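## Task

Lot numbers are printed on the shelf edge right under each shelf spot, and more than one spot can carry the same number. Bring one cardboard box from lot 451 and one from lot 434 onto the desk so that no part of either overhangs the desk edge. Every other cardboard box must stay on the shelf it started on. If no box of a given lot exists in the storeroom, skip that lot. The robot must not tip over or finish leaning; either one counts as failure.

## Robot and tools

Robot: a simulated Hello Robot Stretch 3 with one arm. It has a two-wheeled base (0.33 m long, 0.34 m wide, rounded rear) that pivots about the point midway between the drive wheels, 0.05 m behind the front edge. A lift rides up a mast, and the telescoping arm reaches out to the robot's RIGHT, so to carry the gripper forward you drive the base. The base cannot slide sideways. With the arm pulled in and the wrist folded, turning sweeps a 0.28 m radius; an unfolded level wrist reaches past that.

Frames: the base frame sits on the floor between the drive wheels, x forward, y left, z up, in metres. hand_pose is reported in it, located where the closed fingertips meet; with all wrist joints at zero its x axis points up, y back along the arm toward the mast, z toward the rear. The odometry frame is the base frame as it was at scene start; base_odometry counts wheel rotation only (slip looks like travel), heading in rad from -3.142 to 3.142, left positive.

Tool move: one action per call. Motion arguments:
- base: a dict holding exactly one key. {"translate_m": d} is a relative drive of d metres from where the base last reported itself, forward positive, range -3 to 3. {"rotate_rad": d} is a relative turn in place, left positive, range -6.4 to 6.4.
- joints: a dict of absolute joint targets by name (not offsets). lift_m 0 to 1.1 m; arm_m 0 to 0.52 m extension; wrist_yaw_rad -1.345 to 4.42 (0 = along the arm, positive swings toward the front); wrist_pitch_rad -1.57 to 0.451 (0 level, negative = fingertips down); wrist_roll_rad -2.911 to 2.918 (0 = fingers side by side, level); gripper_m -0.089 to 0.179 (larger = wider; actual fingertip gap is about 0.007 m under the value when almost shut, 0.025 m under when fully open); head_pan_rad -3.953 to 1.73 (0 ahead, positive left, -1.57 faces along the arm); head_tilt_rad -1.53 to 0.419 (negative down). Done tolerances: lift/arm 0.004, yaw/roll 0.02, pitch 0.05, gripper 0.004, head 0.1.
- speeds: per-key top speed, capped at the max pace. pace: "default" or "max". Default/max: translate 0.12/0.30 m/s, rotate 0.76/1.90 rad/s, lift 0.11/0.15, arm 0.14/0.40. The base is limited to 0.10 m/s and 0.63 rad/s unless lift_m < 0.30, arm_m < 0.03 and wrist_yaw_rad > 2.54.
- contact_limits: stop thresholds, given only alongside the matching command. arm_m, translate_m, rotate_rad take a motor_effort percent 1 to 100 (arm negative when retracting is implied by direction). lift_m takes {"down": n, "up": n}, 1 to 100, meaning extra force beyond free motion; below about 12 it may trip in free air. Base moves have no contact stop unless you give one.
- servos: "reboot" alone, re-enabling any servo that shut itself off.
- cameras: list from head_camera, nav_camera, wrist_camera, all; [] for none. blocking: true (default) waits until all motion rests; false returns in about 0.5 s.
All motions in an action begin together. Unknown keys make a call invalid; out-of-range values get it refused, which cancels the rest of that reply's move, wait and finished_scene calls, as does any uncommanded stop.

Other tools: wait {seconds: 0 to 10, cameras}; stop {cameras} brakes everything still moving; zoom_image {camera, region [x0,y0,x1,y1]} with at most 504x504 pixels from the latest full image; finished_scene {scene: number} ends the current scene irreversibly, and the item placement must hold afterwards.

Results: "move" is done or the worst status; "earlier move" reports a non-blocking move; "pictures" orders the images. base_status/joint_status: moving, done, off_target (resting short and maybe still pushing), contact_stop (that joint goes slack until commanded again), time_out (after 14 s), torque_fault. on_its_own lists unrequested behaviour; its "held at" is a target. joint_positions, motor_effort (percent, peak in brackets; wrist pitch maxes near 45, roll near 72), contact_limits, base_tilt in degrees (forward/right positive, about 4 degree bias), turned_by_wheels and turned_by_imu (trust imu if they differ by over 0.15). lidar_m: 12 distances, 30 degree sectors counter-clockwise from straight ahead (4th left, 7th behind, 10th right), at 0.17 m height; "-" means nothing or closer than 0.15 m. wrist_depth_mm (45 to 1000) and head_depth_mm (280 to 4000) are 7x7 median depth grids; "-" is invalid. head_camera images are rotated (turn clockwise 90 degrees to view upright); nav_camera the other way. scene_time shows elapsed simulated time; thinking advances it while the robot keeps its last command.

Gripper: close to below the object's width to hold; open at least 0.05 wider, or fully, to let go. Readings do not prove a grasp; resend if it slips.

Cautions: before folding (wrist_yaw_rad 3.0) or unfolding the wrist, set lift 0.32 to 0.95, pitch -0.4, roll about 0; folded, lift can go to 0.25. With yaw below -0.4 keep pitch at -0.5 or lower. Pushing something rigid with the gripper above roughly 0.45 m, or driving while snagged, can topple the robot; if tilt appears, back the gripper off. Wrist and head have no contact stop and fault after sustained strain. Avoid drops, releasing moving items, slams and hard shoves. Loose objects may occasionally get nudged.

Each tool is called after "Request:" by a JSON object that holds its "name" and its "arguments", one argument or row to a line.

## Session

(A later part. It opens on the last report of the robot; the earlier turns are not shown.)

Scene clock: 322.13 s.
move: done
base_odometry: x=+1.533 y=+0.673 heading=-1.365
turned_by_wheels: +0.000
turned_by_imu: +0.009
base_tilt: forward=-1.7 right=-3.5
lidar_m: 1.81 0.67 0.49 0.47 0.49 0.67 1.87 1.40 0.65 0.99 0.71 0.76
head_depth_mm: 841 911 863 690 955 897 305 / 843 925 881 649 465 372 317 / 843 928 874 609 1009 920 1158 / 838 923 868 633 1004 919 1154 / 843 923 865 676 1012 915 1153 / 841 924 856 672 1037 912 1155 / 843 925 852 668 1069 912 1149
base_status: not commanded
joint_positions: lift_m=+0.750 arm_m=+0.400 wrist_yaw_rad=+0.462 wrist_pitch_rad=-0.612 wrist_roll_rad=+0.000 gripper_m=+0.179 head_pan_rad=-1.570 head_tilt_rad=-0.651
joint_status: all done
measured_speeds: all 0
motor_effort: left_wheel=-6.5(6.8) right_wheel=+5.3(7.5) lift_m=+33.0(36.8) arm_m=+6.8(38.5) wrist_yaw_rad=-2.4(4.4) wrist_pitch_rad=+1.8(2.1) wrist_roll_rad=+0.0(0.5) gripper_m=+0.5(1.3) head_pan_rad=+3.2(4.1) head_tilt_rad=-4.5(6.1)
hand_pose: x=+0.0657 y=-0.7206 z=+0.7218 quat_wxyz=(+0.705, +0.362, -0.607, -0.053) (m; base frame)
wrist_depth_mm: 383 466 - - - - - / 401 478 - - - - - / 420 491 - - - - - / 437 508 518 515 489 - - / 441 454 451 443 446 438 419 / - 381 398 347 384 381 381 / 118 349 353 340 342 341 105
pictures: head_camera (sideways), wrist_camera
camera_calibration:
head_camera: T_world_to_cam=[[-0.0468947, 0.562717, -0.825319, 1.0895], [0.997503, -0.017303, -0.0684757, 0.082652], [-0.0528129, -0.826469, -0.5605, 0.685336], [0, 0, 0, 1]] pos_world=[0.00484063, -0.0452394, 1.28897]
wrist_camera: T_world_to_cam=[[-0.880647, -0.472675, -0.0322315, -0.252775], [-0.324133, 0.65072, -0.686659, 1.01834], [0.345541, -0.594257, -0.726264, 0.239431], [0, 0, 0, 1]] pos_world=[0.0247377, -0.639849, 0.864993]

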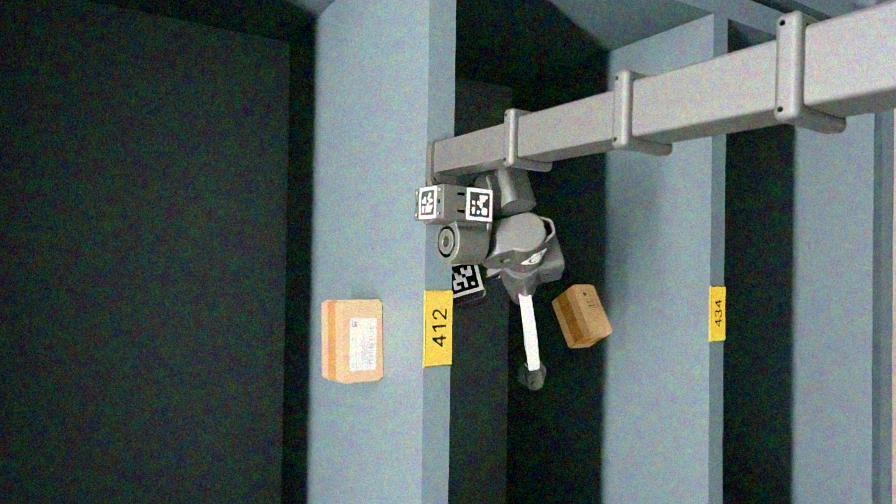

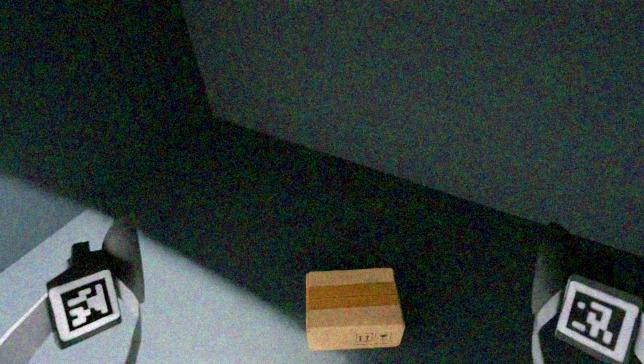

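Request:
{"name": "move", "arguments": {
  "base": {"translate_m":0.012},
  "joints": {"arm_m":0.467,"lift_m":0.64},
  "cameras": ["wrist_camera"]
}}

Scene clock: 344.63 s.
move: done
base_odometry: x=+1.535 y=+0.662 heading=-1.365
turned_by_wheels: +0.000
turned_by_imu: -0.157
base_tilt: forward=-0.4 right=-1.2
lidar_m: 1.52 0.81 0.52 0.48 0.48 0.59 1.19 1.39 0.64 0.86 0.83 0.72
head_depth_mm: 658 671 677 667 780 951 1170 / 809 859 785 814 920 870 416 / 823 917 779 694 707 863 1133 / 809 897 767 700 933 907 1129 / 797 882 760 612 985 877 1124 / 784 865 747 605 956 872 1114 / 774 857 626 596 1011 843 1113
base_status: done
joint_positions: lift_m=+0.640 arm_m=+0.467 wrist_yaw_rad=+0.460 wrist_pitch_rad=-0.614 wrist_roll_rad=+0.000 gripper_m=+0.179 head_pan_rad=-1.570 head_tilt_rad=-0.651
joint_status: all done
measured_speeds: all 0
motor_effort: left_wheel=+0.4(16.4) right_wheel=-0.4(17.5) lift_m=+25.2(31.2) arm_m=-0.7(28.2) wrist_yaw_rad=-0.3(6.9) wrist_pitch_rad=+2.2(4.3) wrist_roll_rad=-0.4(0.6) gripper_m=+0.6(1.1) head_pan_rad=+1.7(2.8) head_tilt_rad=+1.0(5.7)
hand_pose: x=+0.0653 y=-0.7873 z=+0.6114 quat_wxyz=(+0.705, +0.362, -0.607, -0.055) (m; base frame)
wrist_depth_mm: - - - - - - - / 429 412 - - - - - / 360 358 355 348 331 - - / 309 307 303 299 296 294 290 / 209 211 266 262 261 258 262 / 123 191 235 234 232 225 229 / 206 209 212 212 210 205 105
pictures: wrist_camera
camera_calibration:
wrist_camera: T_world_to_cam=[[-0.881491, -0.471074, -0.0326009, -0.286741], [-0.323405, 0.652588, -0.685228, 0.986425], [0.344068, -0.593479, -0.727598, 0.121242], [0, 0, 0, 1]] pos_world=[0.0245397, -0.706852, 0.754794]

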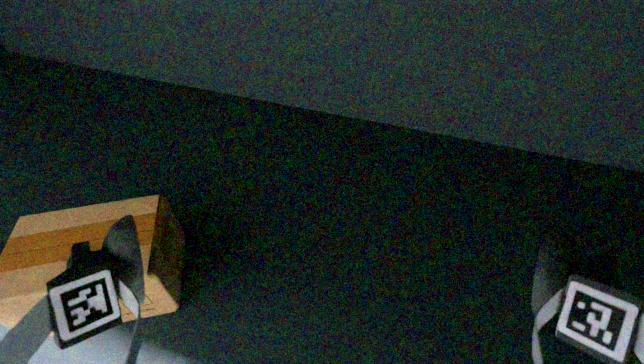

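Request:
{"name": "move", "arguments": {
  "base": {"rotate_rad":0.157},
  "speeds": {"rotate_rad":0.2},
  "cameras": ["wrist_camera","head_camera","nav_camera"]
}}

Scene clock: 356.03 s.
move: done
base_odometry: x=+1.535 y=+0.662 heading=-1.208
turned_by_wheels: +0.157
turned_by_imu: +0.154
base_tilt: forward=-0.2 right=-1.3
lidar_m: 1.85 0.68 0.49 0.48 0.49 0.67 1.86 1.39 0.64 0.98 0.72 0.77
head_depth_mm: 801 874 800 638 928 867 1015 / 799 890 793 631 1050 844 416 / 801 890 782 625 706 844 1129 / 803 888 772 618 936 883 1132 / 799 882 681 611 963 877 1119 / 800 885 747 1129 1015 896 1114 / 798 883 743 1134 1010 896 1110
base_status: done
joint_positions: lift_m=+0.640 arm_m=+0.467 wrist_yaw_rad=+0.460 wrist_pitch_rad=-0.614 wrist_roll_rad=+0.000 gripper_m=+0.179 head_pan_rad=-1.570 head_tilt_rad=-0.650
joint_status: not commanded
measured_speeds: all 0
motor_effort: left_wheel=-7.6(11.8) right_wheel=+8.7(13.2) lift_m=+24.3(24.9) arm_m=-4.0(4.3) wrist_yaw_rad=+0.5(1.7) wrist_pitch_rad=+2.1(2.3) wrist_roll_rad=-0.3(0.6) gripper_m=+0.6(1.2) head_pan_rad=+0.3(0.9) head_tilt_rad=+3.2(3.9)
hand_pose: x=+0.0653 y=-0.7873 z=+0.6114 quat_wxyz=(+0.705, +0.362, -0.607, -0.055) (m; base frame)
wrist_depth_mm: 392 443 - - - - - / 401 429 404 - - - - / 359 357 352 347 335 - - / 310 306 301 298 296 292 284 / 270 260 265 262 261 259 262 / - 141 182 184 232 227 229 / 207 208 165 163 210 206 105
pictures: head_camera (sideways), nav_camera (sideways), wrist_camera
camera_calibration:
head_camera: T_world_to_cam=[[-0.0470397, 0.562071, -0.825751, 1.09003], [0.997501, -0.017188, -0.0685232, 0.0827185], [-0.0527079, -0.826911, -0.559858, 0.684485], [0, 0, 0, 1]] pos_world=[0.00484048, -0.0452425, 1.28897]
nav_camera: T_world_to_cam=[[0.0178116, -0.583989, 0.811566, -1.01295], [-0.999779, -0.0194892, 0.00791818, 0.0460145], [0.0111926, -0.811527, -0.584207, 0.713458], [0, 0, 0, 1]] pos_world=[0.056061, -0.0116623, 1.23851]
wrist_camera: T_world_to_cam=[[-0.881491, -0.471074, -0.0326009, -0.286694], [-0.323405, 0.652588, -0.685228, 0.98636], [0.344068, -0.593479, -0.727598, 0.121301], [0, 0, 0, 1]] pos_world=[0.0245397, -0.706752, 0.754794]

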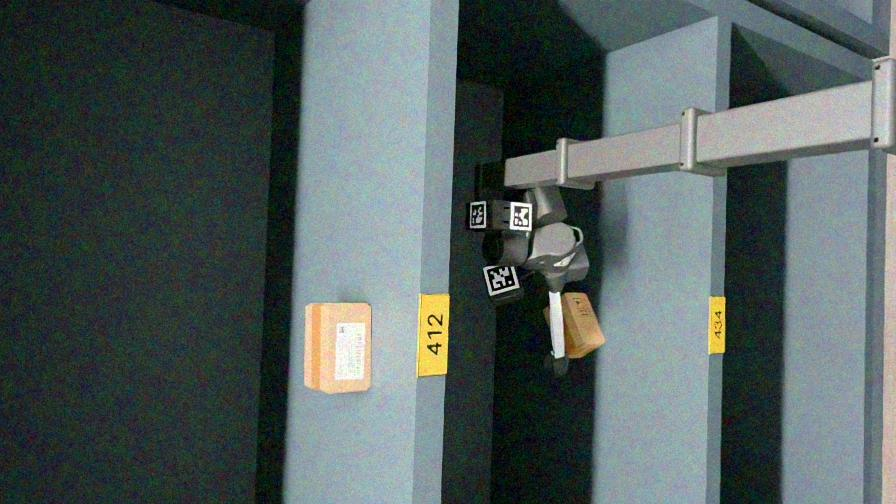

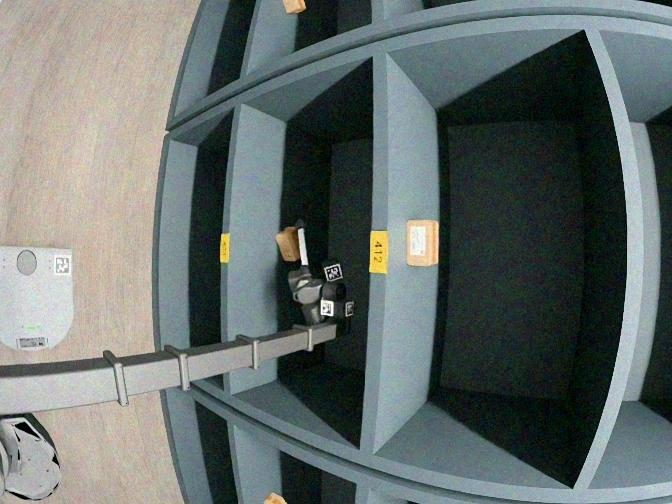

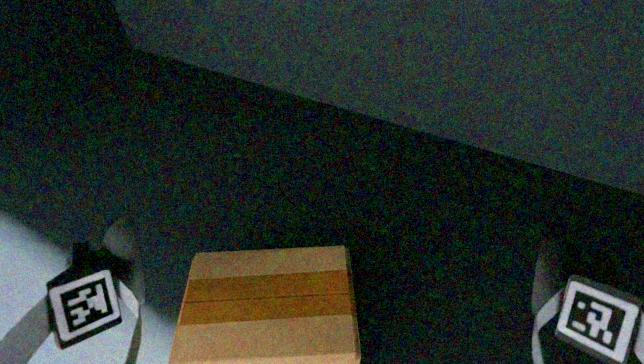

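Request:
{"name": "move", "arguments": {
  "base": {"translate_m":0.025},
  "joints": {"arm_m":0.436},
  "cameras": ["wrist_camera"]
}}

Scene clock: 376.30 s.
move: done
base_odometry: x=+1.544 y=+0.638 heading=-1.209
turned_by_wheels: +0.000
turned_by_imu: +0.000
base_tilt: forward=-0.3 right=-1.2
lidar_m: 1.84 0.68 0.49 0.48 0.49 0.67 1.86 1.40 0.65 0.98 0.70 0.75
head_depth_mm: 800 887 804 639 985 877 1047 / 801 886 793 632 1047 841 416 / 800 883 782 626 669 843 1129 / 801 888 771 618 730 887 1127 / 802 885 642 614 961 881 1120 / 799 887 752 1132 1015 897 1118 / 800 887 742 1135 1007 896 1112
base_status: done
joint_positions: lift_m=+0.640 arm_m=+0.436 wrist_yaw_rad=+0.460 wrist_pitch_rad=-0.614 wrist_roll_rad=+0.000 gripper_m=+0.179 head_pan_rad=-1.570 head_tilt_rad=-0.650
joint_status: all done
measured_speeds: all 0
motor_effort: left_wheel=+3.2(6.2) right_wheel=+9.6(12.6) lift_m=+30.2(30.9) arm_m=-12.7(14.4) wrist_yaw_rad=-0.5(1.2) wrist_pitch_rad=+2.2(2.2) wrist_roll_rad=-0.3(0.5) gripper_m=+0.3(1.0) head_pan_rad=-1.8(2.1) head_tilt_rad=+2.3(3.8)
hand_pose: x=+0.0653 y=-0.7563 z=+0.6114 quat_wxyz=(+0.705, +0.362, -0.607, -0.055) (m; base frame)
wrist_depth_mm: 372 442 - - - - - / 386 425 419 401 - - - / 358 355 354 349 345 328 - / 308 306 302 300 296 294 291 / 268 261 266 204 253 259 261 / - 144 232 180 184 226 228 / 207 210 209 176 194 204 105
pictures: wrist_camera
camera_calibration:
wrist_camera: T_world_to_cam=[[-0.881491, -0.471074, -0.0326009, -0.272091], [-0.323405, 0.652588, -0.685228, 0.96613], [0.344068, -0.593479, -0.727598, 0.139699], [0, 0, 0, 1]] pos_world=[0.0245397, -0.675752, 0.754794]

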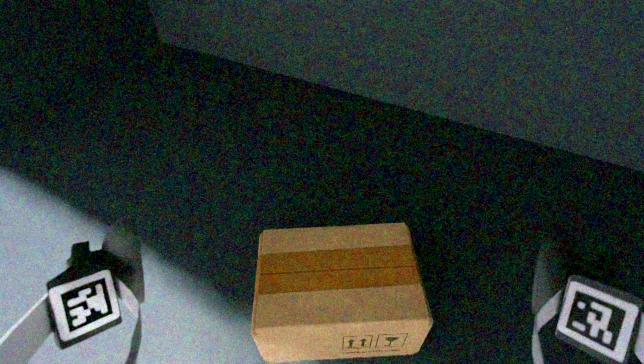

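Request:
{"name": "move", "arguments": {
  "joints": {"lift_m":0.586},
  "contact_limits": {"lift_m":{"down":16}},
  "speeds": {"lift_m":0.04},
  "cameras": ["wrist_camera"]
}}

Scene clock: 384.07 s.
move: done
base_odometry: x=+1.544 y=+0.638 heading=-1.209
turned_by_wheels: +0.000
turned_by_imu: +0.000
base_tilt: forward=-0.4 right=-1.2
lidar_m: 1.85 0.68 0.49 0.47 0.49 0.68 1.87 1.40 0.65 0.98 0.71 0.75
head_depth_mm: 800 884 805 639 985 877 1051 / 802 885 792 630 1040 873 1088 / 801 885 781 624 731 599 1105 / 800 886 773 617 744 886 1128 / 801 889 645 614 960 878 1119 / 802 885 752 1130 1017 898 1118 / 799 886 744 1129 1008 895 1112
base_status: not commanded
joint_positions: lift_m=+0.586 arm_m=+0.436 wrist_yaw_rad=+0.460 wrist_pitch_rad=-0.614 wrist_roll_rad=+0.000 gripper_m=+0.179 head_pan_rad=-1.570 head_tilt_rad=-0.650
joint_status: all done
measured_speeds: all 0
motor_effort: left_wheel=+3.0(3.7) right_wheel=+9.0(9.6) lift_m=+23.5(29.0) arm_m=-12.4(13.1) wrist_yaw_rad=-1.6(2.1) wrist_pitch_rad=+2.1(2.2) wrist_roll_rad=-0.1(0.6) gripper_m=+0.2(1.1) head_pan_rad=-3.3(3.6) head_tilt_rad=+2.1(3.3)
contact_limits: lift_m down 16 (down: maximum 72; up: maximum 65)
hand_pose: x=+0.0653 y=-0.7563 z=+0.5574 quat_wxyz=(+0.705, +0.362, -0.607, -0.055) (m; base frame)
wrist_depth_mm: 369 402 379 356 - - - / 327 322 318 313 308 294 - / 270 268 264 262 259 258 253 / 231 230 228 157 165 221 220 / 207 201 191 138 140 194 193 / - 144 146 141 139 174 172 / 155 158 157 158 158 157 107
pictures: wrist_camera
camera_calibration:
wrist_camera: T_world_to_cam=[[-0.881491, -0.471074, -0.0326009, -0.273851], [-0.323405, 0.652588, -0.685228, 0.929128], [0.344068, -0.593479, -0.727598, 0.100409], [0, 0, 0, 1]] pos_world=[0.0245397, -0.675752, 0.700794]

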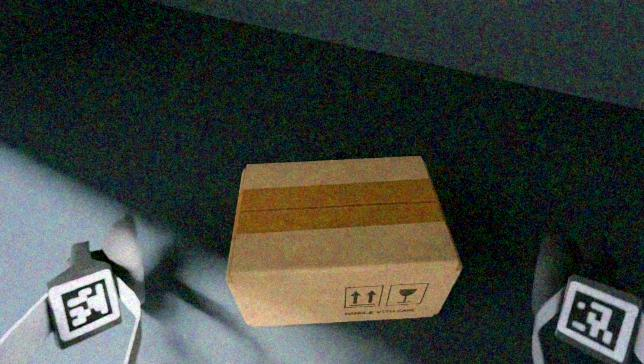

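Request:
{"name": "move", "arguments": {
  "joints": {"gripper_m":0.06},
  "cameras": ["wrist_camera"]
}}

Request:
{"name": "move", "arguments": {
  "joints": {"lift_m":0.63},
  "speeds": {"lift_m":0.05},
  "cameras": ["wrist_camera"]
}}

Scene clock: 394.63 s.
move: done
base_odometry: x=+1.544 y=+0.638 heading=-1.209
turned_by_wheels: +0.000
turned_by_imu: +0.000
base_tilt: forward=-0.4 right=-1.2
lidar_m: 1.84 0.68 0.49 0.48 0.49 0.67 1.87 1.39 0.65 0.98 0.70 0.75
head_depth_mm: 799 886 804 637 986 880 1043 / 799 886 793 633 1046 871 1093 / 801 888 782 624 728 596 1107 / 800 886 775 618 743 887 1128 / 798 885 644 612 964 879 1123 / 799 887 753 1131 1019 899 1116 / 799 885 743 1132 1013 896 1113
base_status: not commanded
joint_positions: lift_m=+0.586 arm_m=+0.436 wrist_yaw_rad=+0.460 wrist_pitch_rad=-0.614 wrist_roll_rad=+0.000 gripper_m=+0.061 head_pan_rad=-1.570 head_tilt_rad=-0.650
joint_status: all done
measured_speeds: all 0
motor_effort: left_wheel=+3.1(3.6) right_wheel=+8.9(9.7) lift_m=+23.2(24.1) arm_m=-11.8(12.6) wrist_yaw_rad=-0.8(2.3) wrist_pitch_rad=+2.2(2.2) wrist_roll_rad=-0.4(0.4) gripper_m=-12.3(86.8) head_pan_rad=-3.2(3.7) head_tilt_rad=+2.1(3.2)
contact_limits: lift_m down 16 (down: maximum 72; up: maximum 65)
hand_pose: x=+0.0653 y=-0.7563 z=+0.5574 quat_wxyz=(+0.705, +0.362, -0.607, -0.055) (m; base frame)
wrist_depth_mm: 371 399 380 358 - - - / 328 322 317 313 307 295 - / 271 268 265 262 260 258 256 / 233 231 222 157 166 222 219 / 203 203 142 138 141 195 194 / 179 176 134 148 136 170 172 / 165 105 158 162 158 151 159
pictures: wrist_camera
camera_calibration:
wrist_camera: T_world_to_cam=[[-0.881491, -0.471074, -0.0326009, -0.273851], [-0.323405, 0.652588, -0.685228, 0.929128], [0.344068, -0.593479, -0.727598, 0.100409], [0, 0, 0, 1]] pos_world=[0.0245397, -0.675752, 0.700794]

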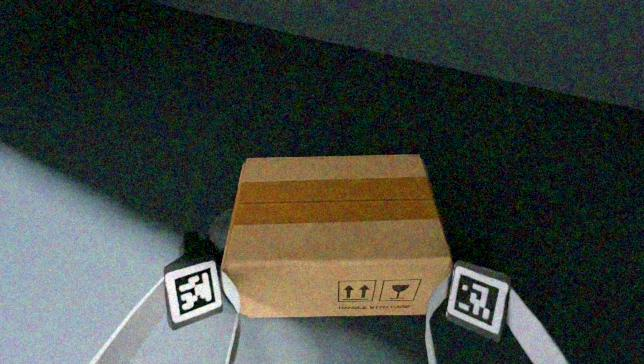

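Scene clock: 396.03 s.
move: done
base_odometry: x=+1.544 y=+0.638 heading=-1.209
turned_by_wheels: +0.000
turned_by_imu: +0.000
base_tilt: forward=-0.4 right=-1.2
lidar_m: 1.84 0.67 0.49 0.48 0.49 0.67 1.87 1.39 0.65 0.98 0.70 0.76
head_depth_mm: 802 885 801 638 982 880 1048 / 801 889 793 632 1048 847 426 / 802 888 782 626 682 846 1127 / 800 887 774 618 734 886 1129 / 801 884 642 613 959 879 1128 / 800 888 750 1133 1015 899 1118 / 801 886 744 1132 1008 892 1113
base_status: not commanded
joint_positions: lift_m=+0.630 arm_m=+0.436 wrist_yaw_rad=+0.460 wrist_pitch_rad=-0.617 wrist_roll_rad=+0.000 gripper_m=+0.061 head_pan_rad=-1.570 head_tilt_rad=-0.650
joint_status: all done
measured_speeds: all 0
motor_effort: left_wheel=+3.0(3.6) right_wheel=+8.7(9.1) lift_m=+29.6(34.8) arm_m=-11.9(12.8) wrist_yaw_rad=-0.3(3.1) wrist_pitch_rad=+2.7(2.8) wrist_roll_rad=-0.2(0.4) gripper_m=-12.2(12.6) head_pan_rad=-3.2(3.9) head_tilt_rad=+2.7(2.7)
hand_pose: x=+0.0651 y=-0.7557 z=+0.6007 quat_wxyz=(+0.705, +0.363, -0.607, -0.056) (m; base frame)
wrist_depth_mm: 369 447 - - - - - / 380 406 400 378 - - - / 340 336 333 328 327 313 - / 293 290 280 161 164 280 276 / 255 256 139 139 142 246 244 / 227 227 134 147 137 214 218 / 209 195 198 196 195 125 196
pictures: wrist_camera
camera_calibration:
wrist_camera: T_world_to_cam=[[-0.881555, -0.470946, -0.0327209, -0.27229], [-0.324421, 0.654712, -0.682718, 0.95857], [0.342946, -0.591238, -0.729949, 0.135588], [0, 0, 0, 1]] pos_world=[0.0244418, -0.675656, 0.744496]

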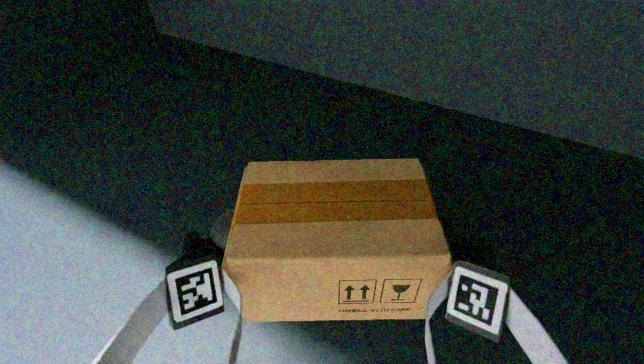

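Request:
{"name": "move", "arguments": {
  "joints": {"lift_m":0.66},
  "cameras": []
}}

Request:
{"name": "move", "arguments": {
  "joints": {"arm_m":0.0},
  "cameras": []
}}

Request:
{"name": "move", "arguments": {
  "joints": {"wrist_yaw_rad":2.3,"head_pan_rad":-3.1,"head_tilt_rad":-0.3},
  "cameras": []
}}

Request:
{"name": "move", "arguments": {
  "base": {"translate_m":-1.0},
  "cameras": ["nav_camera","wrist_camera"]
}}

Scene clock: 421.10 s.
move: done
base_odometry: x=+1.544 y=+0.638 heading=-1.209
turned_by_wheels: +0.000
turned_by_imu: +0.000
base_tilt: forward=-0.3 right=-1.2
lidar_m: 1.84 0.68 0.49 0.48 0.49 0.67 1.86 1.39 0.65 0.98 0.71 0.75
head_depth_mm: 803 887 802 639 987 880 1049 / 802 887 792 631 1042 503 389 / 801 888 784 624 641 840 1129 / 800 889 771 619 775 883 1125 / 802 889 644 613 958 878 1124 / 798 889 751 1133 1017 899 1118 / 800 887 741 1135 1008 892 1114
base_status: not commanded
joint_positions: lift_m=+0.660 arm_m=+0.436 wrist_yaw_rad=+0.460 wrist_pitch_rad=-0.618 wrist_roll_rad=+0.000 gripper_m=+0.061 head_pan_rad=-1.570 head_tilt_rad=-0.650
joint_status: all done
measured_speeds: all 0
motor_effort: left_wheel=+2.9(3.5) right_wheel=+8.5(9.2) lift_m=+31.9(33.2) arm_m=-11.4(11.9) wrist_yaw_rad=+0.0(1.7) wrist_pitch_rad=+2.8(3.0) wrist_roll_rad=-0.3(0.6) gripper_m=-12.3(12.5) head_pan_rad=-2.8(3.4) head_tilt_rad=+1.9(2.3)
hand_pose: x=+0.0650 y=-0.7556 z=+0.6306 quat_wxyz=(+0.705, +0.363, -0.607, -0.056) (m; base frame)
wrist_depth_mm: 372 441 - - - - - / 392 443 441 - - - - / 382 383 381 377 360 - - / 335 331 322 161 164 319 308 / 292 289 140 139 142 279 279 / 259 257 133 147 137 245 250 / 238 223 226 225 223 218 225
pictures: none
No camera images: "cameras" was empty.

Scene clock: 425.50 s.
move: done
base_odometry: x=+1.544 y=+0.638 heading=-1.209
turned_by_wheels: +0.000
turned_by_imu: +0.000
base_tilt: forward=-0.3 right=-1.3
lidar_m: 1.84 0.68 0.49 0.48 0.49 0.67 1.86 1.40 0.65 0.98 0.71 0.76
head_depth_mm: 802 888 805 640 986 876 1048 / 801 885 794 631 1052 896 1144 / 800 886 784 626 1037 889 1131 / 802 887 773 617 1028 885 1130 / 801 886 644 615 1025 881 590 / 801 885 754 1132 1017 901 1094 / 803 887 743 1133 1010 895 1113
base_status: not commanded
joint_positions: lift_m=+0.660 arm_m=+0.001 wrist_yaw_rad=+0.460 wrist_pitch_rad=-0.618 wrist_roll_rad=+0.000 gripper_m=+0.061 head_pan_rad=-1.570 head_tilt_rad=-0.650
joint_status: all done
measured_speeds: all 0
motor_effort: left_wheel=+3.0(3.6) right_wheel=+8.9(9.3) lift_m=+29.3(31.8) arm_m=-12.9(14.8) wrist_yaw_rad=-1.5(1.9) wrist_pitch_rad=+2.9(3.0) wrist_roll_rad=-0.3(0.6) gripper_m=-12.0(12.6) head_pan_rad=-3.1(3.8) head_tilt_rad=+0.5(2.6)
hand_pose: x=+0.0650 y=-0.3202 z=+0.6306 quat_wxyz=(+0.705, +0.363, -0.607, -0.056) (m; base frame)
wrist_depth_mm: - 477 523 527 523 523 514 / - 555 473 454 448 440 436 / - - - 428 386 370 368 / - - 166 161 159 340 326 / 943 939 139 138 142 - - / 830 839 134 147 137 - - / 758 725 729 728 702 110 -
pictures: none
No camera images: "cameras" was empty.

Scene clock: 427.73 s.
move: done
base_odometry: x=+1.544 y=+0.638 heading=-1.209
turned_by_wheels: +0.000
turned_by_imu: +0.000
base_tilt: forward=-0.3 right=-1.1
lidar_m: 1.84 0.67 0.49 0.47 0.49 0.67 1.86 1.40 0.65 0.98 0.70 0.76
head_depth_mm: 1496 1462 1417 1387 1363 1336 1307 / 2040 2135 2155 2098 2025 1876 1568 / 2050 2168 2264 2392 2453 2042 1548 / 2051 2164 2286 2382 2486 2033 1544 / 2075 2161 2276 2395 2475 1994 1542 / 2072 2156 2250 2368 2481 1998 1534 / 2067 2149 2254 2335 2476 1829 1493
base_status: not commanded
joint_positions: lift_m=+0.660 arm_m=+0.001 wrist_yaw_rad=+2.297 wrist_pitch_rad=-0.618 wrist_roll_rad=+0.000 gripper_m=+0.061 head_pan_rad=-3.108 head_tilt_rad=-0.295
joint_status: all done
measured_speeds: translate_m=+0.000 rotate_rad=+0.000 lift_m=+0.000 arm_m=+0.000 wrist_yaw_rad=+0.000 wrist_pitch_rad=+0.000 wrist_roll_rad=+0.000 head_pan_rad=+0.024 head_tilt_rad=+0.000
motor_effort: left_wheel=+2.7(3.5) right_wheel=+8.3(9.3) lift_m=+27.6(29.1) arm_m=-12.6(13.5) wrist_yaw_rad=+2.1(5.9) wrist_pitch_rad=+2.9(3.0) wrist_roll_rad=-0.2(0.5) gripper_m=-12.2(12.4) head_pan_rad=+3.5(5.3) head_tilt_rad=-3.4(7.9)
hand_pose: x=+0.1245 y=-0.0163 z=+0.6306 quat_wxyz=(+0.473, +0.702, -0.080, +0.526) (m; base frame)
wrist_depth_mm: 439 506 - - - - - / 464 518 - - - - - / 497 - - - - - - / 520 - - 161 164 - - / 538 - 139 138 142 908 907 / - - 134 147 137 790 794 / - 723 734 737 722 700 730
pictures: none
No camera images: "cameras" was empty.

Scene clock: 438.87 s.
move: done
base_odometry: x=+1.190 y=+1.573 heading=-1.209
turned_by_wheels: +0.000
turned_by_imu: -0.001
base_tilt: forward=-0.3 right=-1.4
lidar_m: 1.85 0.67 0.49 0.47 0.49 0.67 1.37 1.42 0.62 0.98 0.74 0.76
head_depth_mm: 1182 1235 1284 1333 1388 1351 1331 / 1183 1243 1302 1354 1430 1521 1565 / 1182 1240 1301 1367 1436 1527 1555 / 1193 1242 1308 1368 1449 1533 1539 / 1188 1253 1309 1371 1439 1529 1539 / 1190 1253 1307 1371 1452 1534 1526 / 1199 1255 1314 1393 1452 1534 1529
base_status: done
joint_positions: lift_m=+0.660 arm_m=+0.001 wrist_yaw_rad=+2.297 wrist_pitch_rad=-0.618 wrist_roll_rad=+0.000 gripper_m=+0.061 head_pan_rad=-3.100 head_tilt_rad=-0.300
joint_status: not commanded
measured_speeds: all 0
motor_effort: left_wheel=-5.7(12.7) right_wheel=-5.6(11.7) lift_m=+25.0(27.4) arm_m=-10.6(13.1) wrist_yaw_rad=+1.8(3.7) wrist_pitch_rad=+2.9(3.0) wrist_roll_rad=-0.4(0.6) gripper_m=-11.9(12.7) head_pan_rad=+3.1(4.3) head_tilt_rad=-3.2(4.3)
hand_pose: x=+0.1244 y=-0.0163 z=+0.6306 quat_wxyz=(+0.473, +0.702, -0.080, +0.526) (m; base frame)
wrist_depth_mm: 436 507 - - - - - / 460 522 - - - - - / 494 - - - - - - / 520 - - 161 164 - - / 534 - 140 139 142 905 899 / - - 134 147 137 792 811 / - 718 730 724 720 703 728
pictures: nav_camera (sideways), wrist_camera
camera_calibration:
nav_camera: T_world_to_cam=[[-0.269233, -0.0282856, 0.96266, -1.20833], [-0.055888, 0.998343, 0.0137035, 0.0326539], [-0.961452, -0.0501117, -0.270368, 0.310989], [0, 0, 0, 1]] pos_world=[-0.0244978, -0.051194, 1.24685]
wrist_camera: T_world_to_cam=[[0.686113, -0.72676, -0.0326938, -0.0699844], [-0.546777, -0.485509, -0.68214, 0.52282], [0.479879, 0.485901, -0.73049, 0.575022], [0, 0, 0, 1]] pos_world=[0.0579421, -0.0764317, 0.774396]

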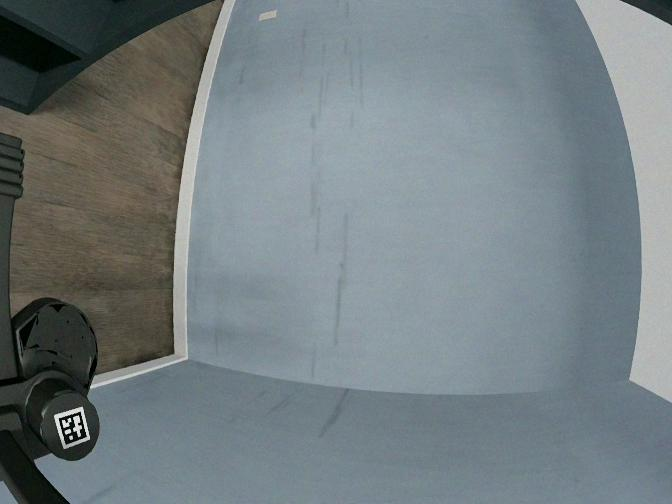

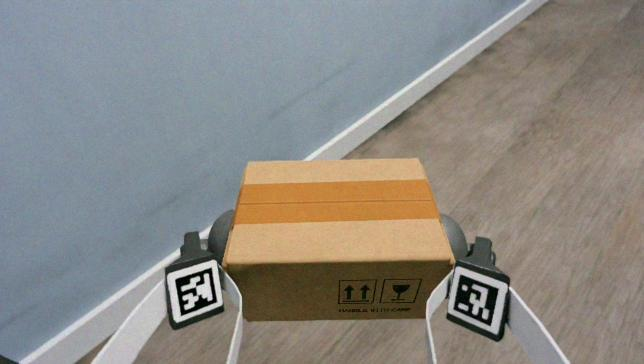

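Request:
{"name": "move", "arguments": {
  "base": {"translate_m":-0.86},
  "cameras": []
}}

Request:
{"name": "move", "arguments": {
  "base": {"rotate_rad":-1.6},
  "joints": {"head_pan_rad":0,"head_tilt_rad":-0.3},
  "cameras": ["nav_camera"]
}}

Scene clock: 455.13 s.
move: done
base_odometry: x=+0.885 y=+2.378 heading=-1.209
turned_by_wheels: +0.000
turned_by_imu: -0.001
base_tilt: forward=-0.3 right=-1.2
lidar_m: 1.84 0.67 0.49 0.47 0.49 0.54 0.52 0.54 0.74 2.02 0.73 0.76
head_depth_mm: 429 449 471 495 521 549 582 / 430 450 471 496 522 553 586 / 431 451 473 498 524 555 589 / 432 451 475 498 526 556 589 / 433 453 475 501 526 558 592 / 435 454 476 500 528 559 591 / 435 455 478 502 531 561 595
base_status: done
joint_positions: lift_m=+0.660 arm_m=+0.001 wrist_yaw_rad=+2.297 wrist_pitch_rad=-0.618 wrist_roll_rad=+0.000 gripper_m=+0.061 head_pan_rad=-3.100 head_tilt_rad=-0.300
joint_status: not commanded
measured_speeds: all 0
motor_effort: left_wheel=-8.4(12.2) right_wheel=-2.1(12.9) lift_m=+26.7(26.8) arm_m=-8.3(10.7) wrist_yaw_rad=+2.1(3.7) wrist_pitch_rad=+3.0(3.0) wrist_roll_rad=+0.0(0.6) gripper_m=-11.7(12.5) head_pan_rad=+3.3(4.0) head_tilt_rad=-2.1(3.7)
hand_pose: x=+0.1244 y=-0.0163 z=+0.6306 quat_wxyz=(+0.473, +0.702, -0.080, +0.526) (m; base frame)
wrist_depth_mm: 434 500 - - - - - / 459 518 - - - - - / 495 - - - - - - / 520 - - 161 163 - - / 535 - 139 139 142 896 901 / - - 133 147 137 781 808 / - 716 742 732 725 704 718
pictures: none
No camera images: "cameras" was empty.

Scene clock: 458.77 s.
move: done
base_odometry: x=+0.885 y=+2.378 heading=-2.808
turned_by_wheels: -1.600
turned_by_imu: -1.575
base_tilt: forward=-0.3 right=-1.1
lidar_m: 1.89 0.73 0.74 1.97 0.68 0.49 0.47 0.49 0.54 0.52 0.54 0.72
head_depth_mm: 1397 1377 1349 1326 1313 1297 1291 / 2018 1963 1928 1902 1857 1789 1555 / 2813 2952 3038 3238 2729 2024 1544 / 2833 3006 3144 3284 2869 1996 1541 / 2854 2957 3088 3247 2867 1992 1532 / 2850 2953 3091 3259 2808 1984 1523 / 2845 2933 3091 3187 2814 1954 1522
base_status: done
joint_positions: lift_m=+0.660 arm_m=+0.001 wrist_yaw_rad=+2.297 wrist_pitch_rad=-0.618 wrist_roll_rad=+0.000 gripper_m=+0.061 head_pan_rad=+0.003 head_tilt_rad=-0.300
joint_status: all done
measured_speeds: all 0
motor_effort: left_wheel=+9.1(11.9) right_wheel=-9.4(13.4) lift_m=+26.3(27.0) arm_m=-12.7(13.3) wrist_yaw_rad=+1.1(3.2) wrist_pitch_rad=+2.9(3.0) wrist_roll_rad=-0.3(0.7) gripper_m=-11.9(12.6) head_pan_rad=-3.1(5.9) head_tilt_rad=-2.4(5.3)
hand_pose: x=+0.1244 y=-0.0163 z=+0.6306 quat_wxyz=(+0.473, +0.702, -0.080, +0.526) (m; base frame)
wrist_depth_mm: - - - - - - - / - - - - - - - / - - - - - - - / - - - 161 164 - - / 946 950 139 138 142 903 894 / 838 837 134 147 137 795 802 / 769 731 724 723 717 700 722
pictures: nav_camera (sideways)
camera_calibration:
nav_camera: T_world_to_cam=[[0.270246, 0.0177859, 0.962627, -1.21157], [0.0170292, -0.999761, 0.0136913, 0.0322296], [0.962641, 0.0126927, -0.270484, 0.299446], [0, 0, 0, 1]] pos_world=[0.0386151, 0.0499701, 1.24685]

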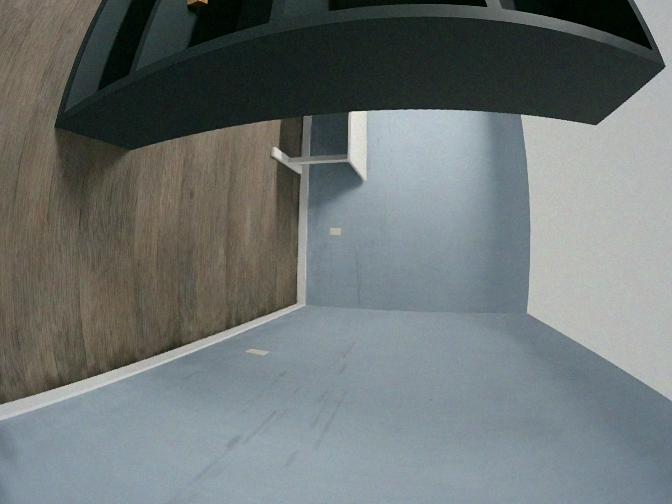

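Request:
{"name": "move", "arguments": {
  "base": {"translate_m":1.35},
  "cameras": []
}}

Request:
{"name": "move", "arguments": {
  "base": {"translate_m":0.35},
  "joints": {"head_pan_rad":0.6,"head_tilt_rad":-0.4},
  "cameras": ["nav_camera","head_camera"]
}}

Scene clock: 480.70 s.
move: time_out
base_odometry: x=-0.390 y=+1.936 heading=-2.808
turned_by_wheels: +0.000
turned_by_imu: +0.000
base_tilt: forward=-0.4 right=-1.1
lidar_m: 1.82 1.74 2.14 1.46 0.65 0.73 1.81 0.72 0.52 0.50 0.51 0.69
head_depth_mm: 1325 1309 1292 1266 1252 1238 1231 / 1671 1737 1831 1810 1766 1742 1511 / 1681 1761 1860 1937 2059 1992 1547 / 1670 1744 1824 1938 2034 1991 1547 / 1658 1728 1834 1920 2021 1983 1523 / 1654 1753 1818 1925 2018 1993 1529 / 1659 1732 1817 1889 1994 1978 1519
base_status: translate_m time_out (by the wheels' count: +1.3493 of +1.3500)
joint_positions: lift_m=+0.660 arm_m=+0.001 wrist_yaw_rad=+2.297 wrist_pitch_rad=-0.618 wrist_roll_rad=+0.000 gripper_m=+0.061 head_pan_rad=+0.000 head_tilt_rad=-0.300
joint_status: not commanded
measured_speeds: all 0
motor_effort: left_wheel=+0.6(13.5) right_wheel=-0.4(10.3) lift_m=+28.8(29.0) arm_m=-3.3(11.2) wrist_yaw_rad=+2.0(4.2) wrist_pitch_rad=+2.9(3.1) wrist_roll_rad=-0.3(0.6) gripper_m=-12.3(12.8) head_pan_rad=-2.8(3.8) head_tilt_rad=-1.3(3.0)
hand_pose: x=+0.1244 y=-0.0163 z=+0.6306 quat_wxyz=(+0.473, +0.702, -0.080, +0.526) (m; base frame)
wrist_depth_mm: - - - - - - - / - - - - - - - / - - - - - - - / - - - 161 164 - - / 952 958 139 138 142 898 905 / 841 834 133 147 137 787 805 / 766 738 721 724 720 691 731
pictures: none
No camera images: "cameras" was empty.

not run: a stop that you did not command came earlier in this reply.

Request:
{"name": "move", "arguments": {
  "base": {"translate_m":0.3},
  "joints": {"head_pan_rad":0.7,"head_tilt_rad":-0.4},
  "cameras": ["nav_camera","head_camera"]
}}

Scene clock: 489.10 s.
move: done
base_odometry: x=-0.674 y=+1.838 heading=-2.808
turned_by_wheels: +0.000
turned_by_imu: +0.000
base_tilt: forward=-0.3 right=-1.2
lidar_m: 1.64 1.50 1.83 2.67 0.93 0.84 2.05 0.71 0.51 0.49 0.51 0.69
head_depth_mm: 1427 1492 1578 1643 1747 1766 1425 / 1522 1607 1699 1791 1884 1787 1420 / 1645 1717 1835 1890 2052 1781 1402 / 1769 1870 2003 1691 2088 1760 1397 / 1935 2052 2194 1680 2266 1738 1401 / 2107 2273 2418 1666 2264 1744 1382 / 2324 2502 2710 1939 2244 1737 1386
base_status: done
joint_positions: lift_m=+0.660 arm_m=+0.001 wrist_yaw_rad=+2.297 wrist_pitch_rad=-0.618 wrist_roll_rad=+0.000 gripper_m=+0.061 head_pan_rad=+0.700 head_tilt_rad=-0.401
joint_status: all done
measured_speeds: all 0
motor_effort: left_wheel=+8.3(11.0) right_wheel=+0.8(10.5) lift_m=+29.9(29.9) arm_m=+1.3(1.8) wrist_yaw_rad=+1.2(3.3) wrist_pitch_rad=+2.9(3.0) wrist_roll_rad=-0.4(0.5) gripper_m=-11.5(12.7) head_pan_rad=-3.2(5.1) head_tilt_rad=-1.4(7.2)
hand_pose: x=+0.1244 y=-0.0163 z=+0.6306 quat_wxyz=(+0.473, +0.702, -0.080, +0.526) (m; base frame)
wrist_depth_mm: - - - - - - - / - - - - - - - / - - - - - - - / - - - 161 164 - - / 933 953 139 139 142 896 902 / 834 832 134 147 136 788 793 / 759 739 743 721 718 709 725
pictures: head_camera (sideways), nav_camera (sideways)
camera_calibration:
head_camera: T_world_to_cam=[[-0.230973, -0.255174, -0.938902, 1.23876], [-0.616174, 0.785181, -0.0618148, 0.0838277], [0.752981, 0.564249, -0.338588, 0.391644], [0, 0, 0, 1]] pos_world=[0.0428718, 0.0292941, 1.30086]
nav_camera: T_world_to_cam=[[0.268645, 0.248681, 0.930585, -1.16969], [0.656207, -0.754482, 0.0121849, 0.030315], [0.70514, 0.607383, -0.365874, 0.425171], [0, 0, 0, 1]] pos_world=[-0.00546719, 0.0555103, 1.24368]

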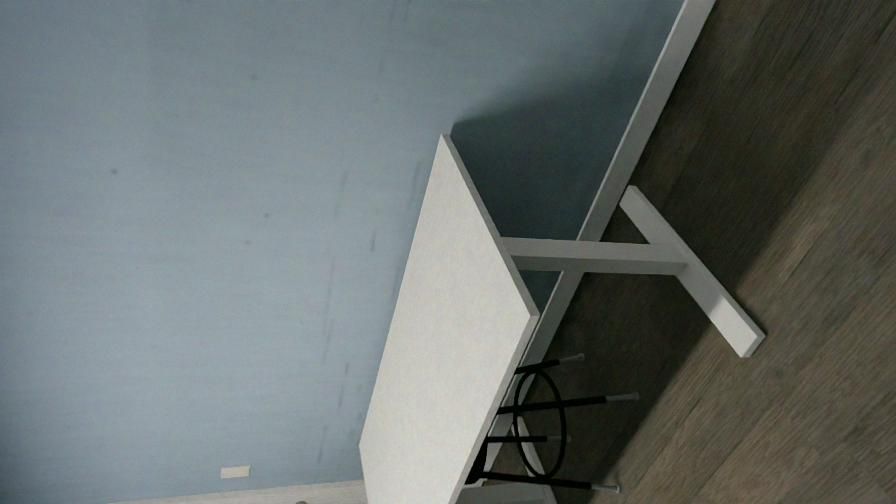

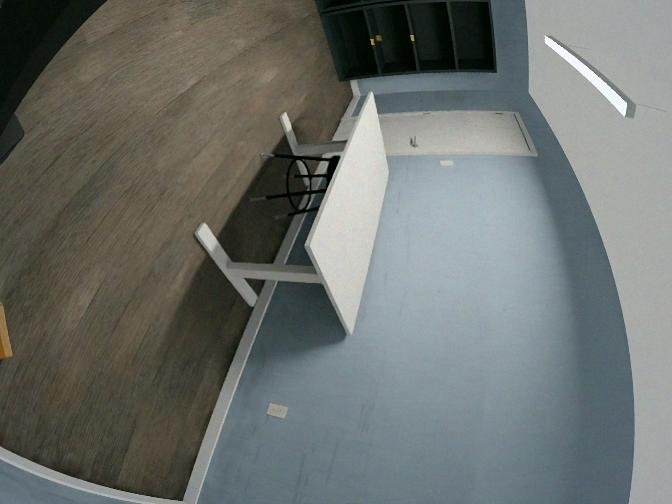

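Request:
{"name": "move", "arguments": {
  "base": {"translate_m":0.3},
  "joints": {"lift_m":0.93},
  "cameras": []
}}

Request:
{"name": "move", "arguments": {
  "base": {"rotate_rad":1.6},
  "cameras": []
}}

Request:
{"name": "move", "arguments": {
  "base": {"translate_m":1.1},
  "joints": {"head_pan_rad":-1.57,"head_tilt_rad":-0.6},
  "cameras": ["head_camera","nav_camera"]
}}

Scene clock: 518.73 s.
move: done
base_odometry: x=-0.957 y=+1.740 heading=-2.808
turned_by_wheels: +0.000
turned_by_imu: +0.000
base_tilt: forward=-0.5 right=-1.1
lidar_m: 1.34 1.32 1.28 3.75 1.36 1.08 2.03 0.70 0.51 0.49 0.50 0.68
head_depth_mm: 1167 1227 1282 1346 1424 1505 1426 / 1248 1313 1379 1470 1535 1611 1420 / 1338 1414 1488 1581 1690 1715 1412 / 1444 1522 1624 1665 1858 1765 1395 / 1564 1680 1782 1684 1448 1598 1397 / 1734 1829 1973 1652 1262 1744 1389 / 1892 2054 2225 1631 1250 1737 1388
base_status: done
joint_positions: lift_m=+0.930 arm_m=+0.001 wrist_yaw_rad=+2.297 wrist_pitch_rad=-0.619 wrist_roll_rad=+0.000 gripper_m=+0.061 head_pan_rad=+0.700 head_tilt_rad=-0.401
joint_status: all done
measured_speeds: all 0
motor_effort: left_wheel=+8.2(12.8) right_wheel=+1.3(10.6) lift_m=+30.6(35.5) arm_m=+4.2(4.7) wrist_yaw_rad=+1.3(3.5) wrist_pitch_rad=+3.0(3.1) wrist_roll_rad=-0.3(0.6) gripper_m=-12.0(12.6) head_pan_rad=-3.2(3.9) head_tilt_rad=+2.9(3.1)
hand_pose: x=+0.1244 y=-0.0163 z=+0.9005 quat_wxyz=(+0.473, +0.702, -0.079, +0.526) (m; base frame)
wrist_depth_mm: - - - - - - - / - - - - - - - / - - - - - - - / - - - 162 164 - - / - - 139 139 142 - - / - - 134 147 137 - - / - 996 998 976 950 953 997
pictures: none
No camera images: "cameras" was empty.

Scene clock: 522.37 s.
move: done
base_odometry: x=-0.957 y=+1.740 heading=-1.208
turned_by_wheels: +1.600
turned_by_imu: +1.574
base_tilt: forward=-0.4 right=-1.2
lidar_m: 3.64 1.34 1.08 1.91 0.70 0.51 0.49 0.51 0.69 1.34 1.30 1.28
head_depth_mm: 1991 2172 2462 2838 2457 1803 1423 / 1635 1792 1993 2210 2335 1784 1424 / 1423 1530 1660 1840 2036 1774 1420 / 1245 1328 1430 1561 1701 1702 1397 / 1103 1175 1257 1349 1458 1580 1403 / 1000 1057 1118 1195 1271 1374 1388 / 911 955 1008 1068 1144 1240 1323
base_status: done
joint_positions: lift_m=+0.930 arm_m=+0.001 wrist_yaw_rad=+2.297 wrist_pitch_rad=-0.619 wrist_roll_rad=+0.000 gripper_m=+0.061 head_pan_rad=+0.700 head_tilt_rad=-0.401
joint_status: not commanded
measured_speeds: all 0
motor_effort: left_wheel=-9.1(12.6) right_wheel=+8.7(12.3) lift_m=+26.5(31.1) arm_m=-2.5(5.4) wrist_yaw_rad=+1.9(3.7) wrist_pitch_rad=+3.0(3.1) wrist_roll_rad=-0.4(0.6) gripper_m=-12.0(12.5) head_pan_rad=-2.8(3.5) head_tilt_rad=+4.7(5.7)
hand_pose: x=+0.1244 y=-0.0163 z=+0.9005 quat_wxyz=(+0.473, +0.702, -0.079, +0.526) (m; base frame)
wrist_depth_mm: - - - - - - - / - - - - - - - / - - - - - - - / - - - 161 164 - - / - - 139 138 142 - - / - - 134 147 137 - - / - 979 982 973 955 944 978
pictures: none
No camera images: "cameras" was empty.

Scene clock: 534.50 s.
move: done
base_odometry: x=-0.567 y=+0.711 heading=-1.208
turned_by_wheels: +0.000
turned_by_imu: +0.000
base_tilt: forward=-0.3 right=-1.2
lidar_m: 2.70 1.34 0.98 0.94 0.98 1.64 1.58 1.63 1.39 0.90 0.90 1.39
head_depth_mm: 1107 1215 1345 1523 1671 - - / 1101 1218 1348 1238 836 - - / 1105 1212 1346 1111 831 1523 - / 1105 1219 1348 1098 825 - - / 1099 1213 1345 1092 815 1510 1167 / 1095 1210 1334 1077 811 1453 1219 / 1100 1212 1318 1069 806 1376 1215
base_status: done
joint_positions: lift_m=+0.930 arm_m=+0.001 wrist_yaw_rad=+2.297 wrist_pitch_rad=-0.619 wrist_roll_rad=+0.000 gripper_m=+0.061 head_pan_rad=-1.570 head_tilt_rad=-0.600
joint_status: all done
measured_speeds: all 0
motor_effort: left_wheel=+1.3(9.7) right_wheel=+9.4(14.1) lift_m=+25.0(26.9) arm_m=-9.9(13.5) wrist_yaw_rad=+1.8(3.9) wrist_pitch_rad=+2.9(3.1) wrist_roll_rad=-0.3(0.6) gripper_m=-11.9(12.8) head_pan_rad=+3.5(5.9) head_tilt_rad=-5.6(8.2)
hand_pose: x=+0.1244 y=-0.0163 z=+0.9005 quat_wxyz=(+0.473, +0.702, -0.079, +0.526) (m; base frame)
wrist_depth_mm: - 963 - - - - - / - - - - - - - / - - - - - - - / - - - 161 164 - - / - - 139 139 142 - - / - - 134 147 137 - - / - 981 982 972 979 943 971
pictures: head_camera (sideways), nav_camera (sideways)
camera_calibration:
head_camera: T_world_to_cam=[[-0.0467445, 0.520086, -0.852834, 1.12534], [0.997499, -0.0210087, -0.0674855, 0.0813531], [-0.0530152, -0.853856, -0.517803, 0.629753], [0, 0, 0, 1]] pos_world=[0.00484051, -0.0458484, 1.29131]
nav_camera: T_world_to_cam=[[0.0175178, -0.542579, 0.839822, -1.04979], [-0.999788, -0.018574, 0.00885454, 0.044798], [0.0107945, -0.8398, -0.542789, 0.659577], [0, 0, 0, 1]] pos_world=[0.0560587, -0.0148501, 1.23925]

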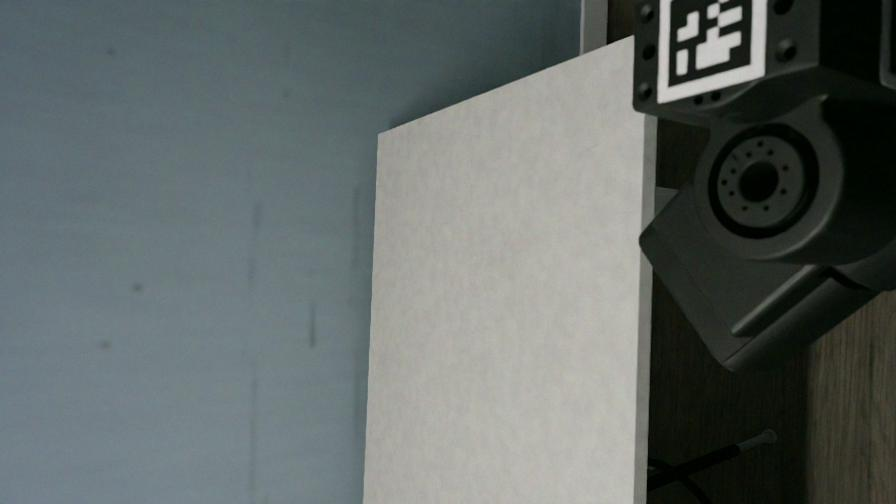

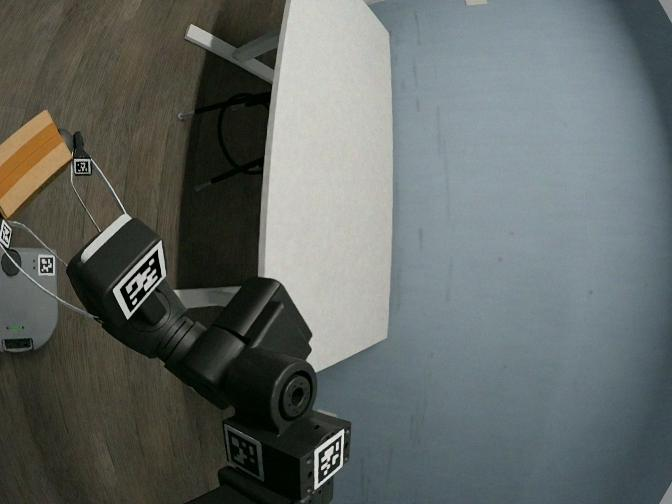

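Request:
{"name": "move", "arguments": {
  "joints": {"wrist_yaw_rad":0.3},
  "cameras": []
}}

Request:
{"name": "move", "arguments": {
  "joints": {"arm_m":0.42},
  "cameras": ["head_camera","wrist_camera"]
}}

Scene clock: 545.20 s.
move: done
base_odometry: x=-0.567 y=+0.711 heading=-1.208
turned_by_wheels: +0.000
turned_by_imu: +0.000
base_tilt: forward=-0.1 right=-1.2
lidar_m: 2.70 1.34 0.98 0.94 0.97 1.64 1.58 1.63 1.39 0.90 0.89 1.39
head_depth_mm: 1106 1219 1340 1530 1659 - - / 1102 1213 1349 1248 833 - - / 1102 1213 1345 1113 829 1289 - / 1100 1208 1340 1101 825 - - / 1102 1211 1344 1090 817 422 1140 / 1104 1216 1332 1081 813 446 1195 / 1100 1216 1328 1069 806 1381 1207
base_status: not commanded
joint_positions: lift_m=+0.930 arm_m=+0.001 wrist_yaw_rad=+0.303 wrist_pitch_rad=-0.619 wrist_roll_rad=+0.000 gripper_m=+0.061 head_pan_rad=-1.570 head_tilt_rad=-0.600
joint_status: all done
measured_speeds: all 0
motor_effort: left_wheel=+1.2(1.9) right_wheel=+8.8(10.2) lift_m=+25.2(26.7) arm_m=-7.8(9.1) wrist_yaw_rad=-3.8(7.0) wrist_pitch_rad=+3.0(3.2) wrist_roll_rad=-0.2(0.4) gripper_m=-11.9(12.5) head_pan_rad=+3.4(4.0) head_tilt_rad=-5.4(5.8)
hand_pose: x=+0.0366 y=-0.3315 z=+0.9005 quat_wxyz=(+0.698, +0.315, -0.633, -0.111) (m; base frame)
wrist_depth_mm: - - - - - - - / - - - - - - - / - - - - - - - / - - - 161 155 - - / - - 139 139 142 - - / - - 133 147 137 - - / - 985 992 978 950 938 -
pictures: none
No camera images: "cameras" was empty.

Scene clock: 549.47 s.
move: done
base_odometry: x=-0.567 y=+0.711 heading=-1.208
turned_by_wheels: +0.000
turned_by_imu: +0.000
base_tilt: forward=-0.4 right=-1.1
lidar_m: 2.69 1.34 0.98 0.94 0.98 1.63 1.58 1.64 1.39 0.90 0.90 1.39
head_depth_mm: 1109 1208 1353 319 - 1454 1252 / 1103 1219 429 361 836 1448 1239 / 1106 1213 520 1060 827 1360 1227 / 1105 1211 629 959 825 1428 1224 / 1103 1209 1348 996 817 1424 1224 / 1099 1214 1327 1079 815 1443 1217 / 1097 1208 1317 1070 804 1371 1218
base_status: not commanded
joint_positions: lift_m=+0.930 arm_m=+0.420 wrist_yaw_rad=+0.303 wrist_pitch_rad=-0.619 wrist_roll_rad=+0.000 gripper_m=+0.061 head_pan_rad=-1.570 head_tilt_rad=-0.600
joint_status: all done
measured_speeds: all 0
motor_effort: left_wheel=+1.4(1.9) right_wheel=+9.2(10.3) lift_m=+25.9(26.7) arm_m=+12.2(15.3) wrist_yaw_rad=-2.6(4.7) wrist_pitch_rad=+3.0(3.2) wrist_roll_rad=-0.3(0.4) gripper_m=-11.7(12.6) head_pan_rad=+3.7(4.1) head_tilt_rad=-4.1(5.8)
hand_pose: x=+0.0366 y=-0.7509 z=+0.9004 quat_wxyz=(+0.698, +0.315, -0.633, -0.112) (m; base frame)
wrist_depth_mm: - - - - - - - / - - - - - - - / - - - - - - - / - - - 161 155 - - / - - 139 138 142 - - / - - 134 147 137 - - / - - - - - 110 -
pictures: head_camera (sideways), wrist_camera
camera_calibration:
head_camera: T_world_to_cam=[[-0.046741, 0.520158, -0.85279, 1.12529], [0.997499, -0.021003, -0.0674832, 0.0813503], [-0.053013, -0.853812, -0.517875, 0.629848], [0, 0, 0, 1]] pos_world=[0.00484053, -0.045848, 1.29131]
wrist_camera: T_world_to_cam=[[-0.944397, -0.327168, -0.032776, -0.175026], [-0.218275, 0.698356, -0.681656, 1.17871], [0.245905, -0.6366, -0.730939, 0.337317], [0, 0, 0, 1]] pos_world=[0.00904142, -0.665688, 1.0443]

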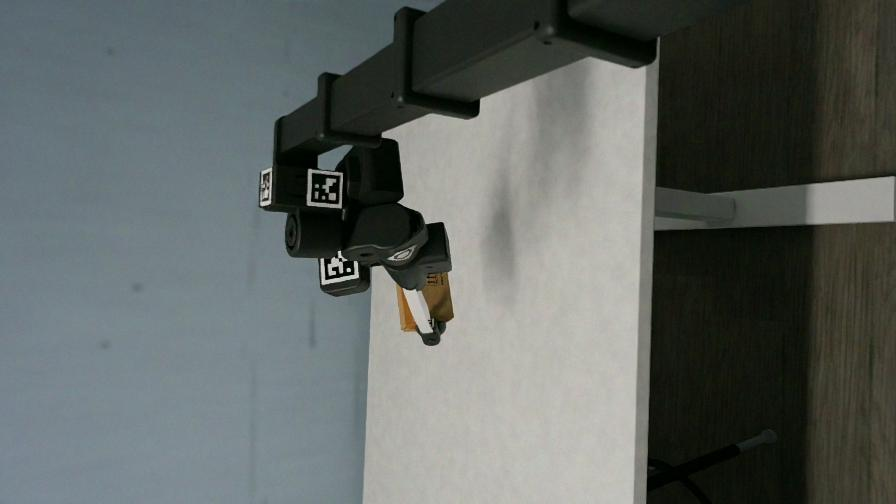

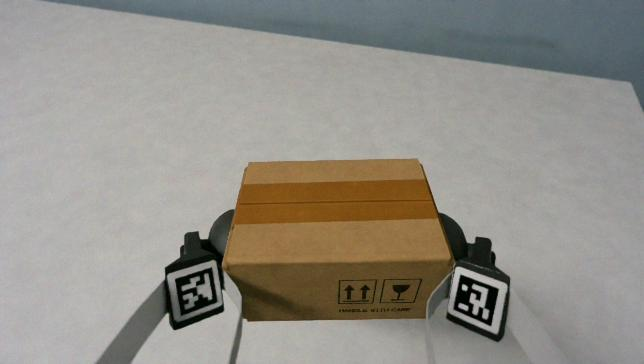

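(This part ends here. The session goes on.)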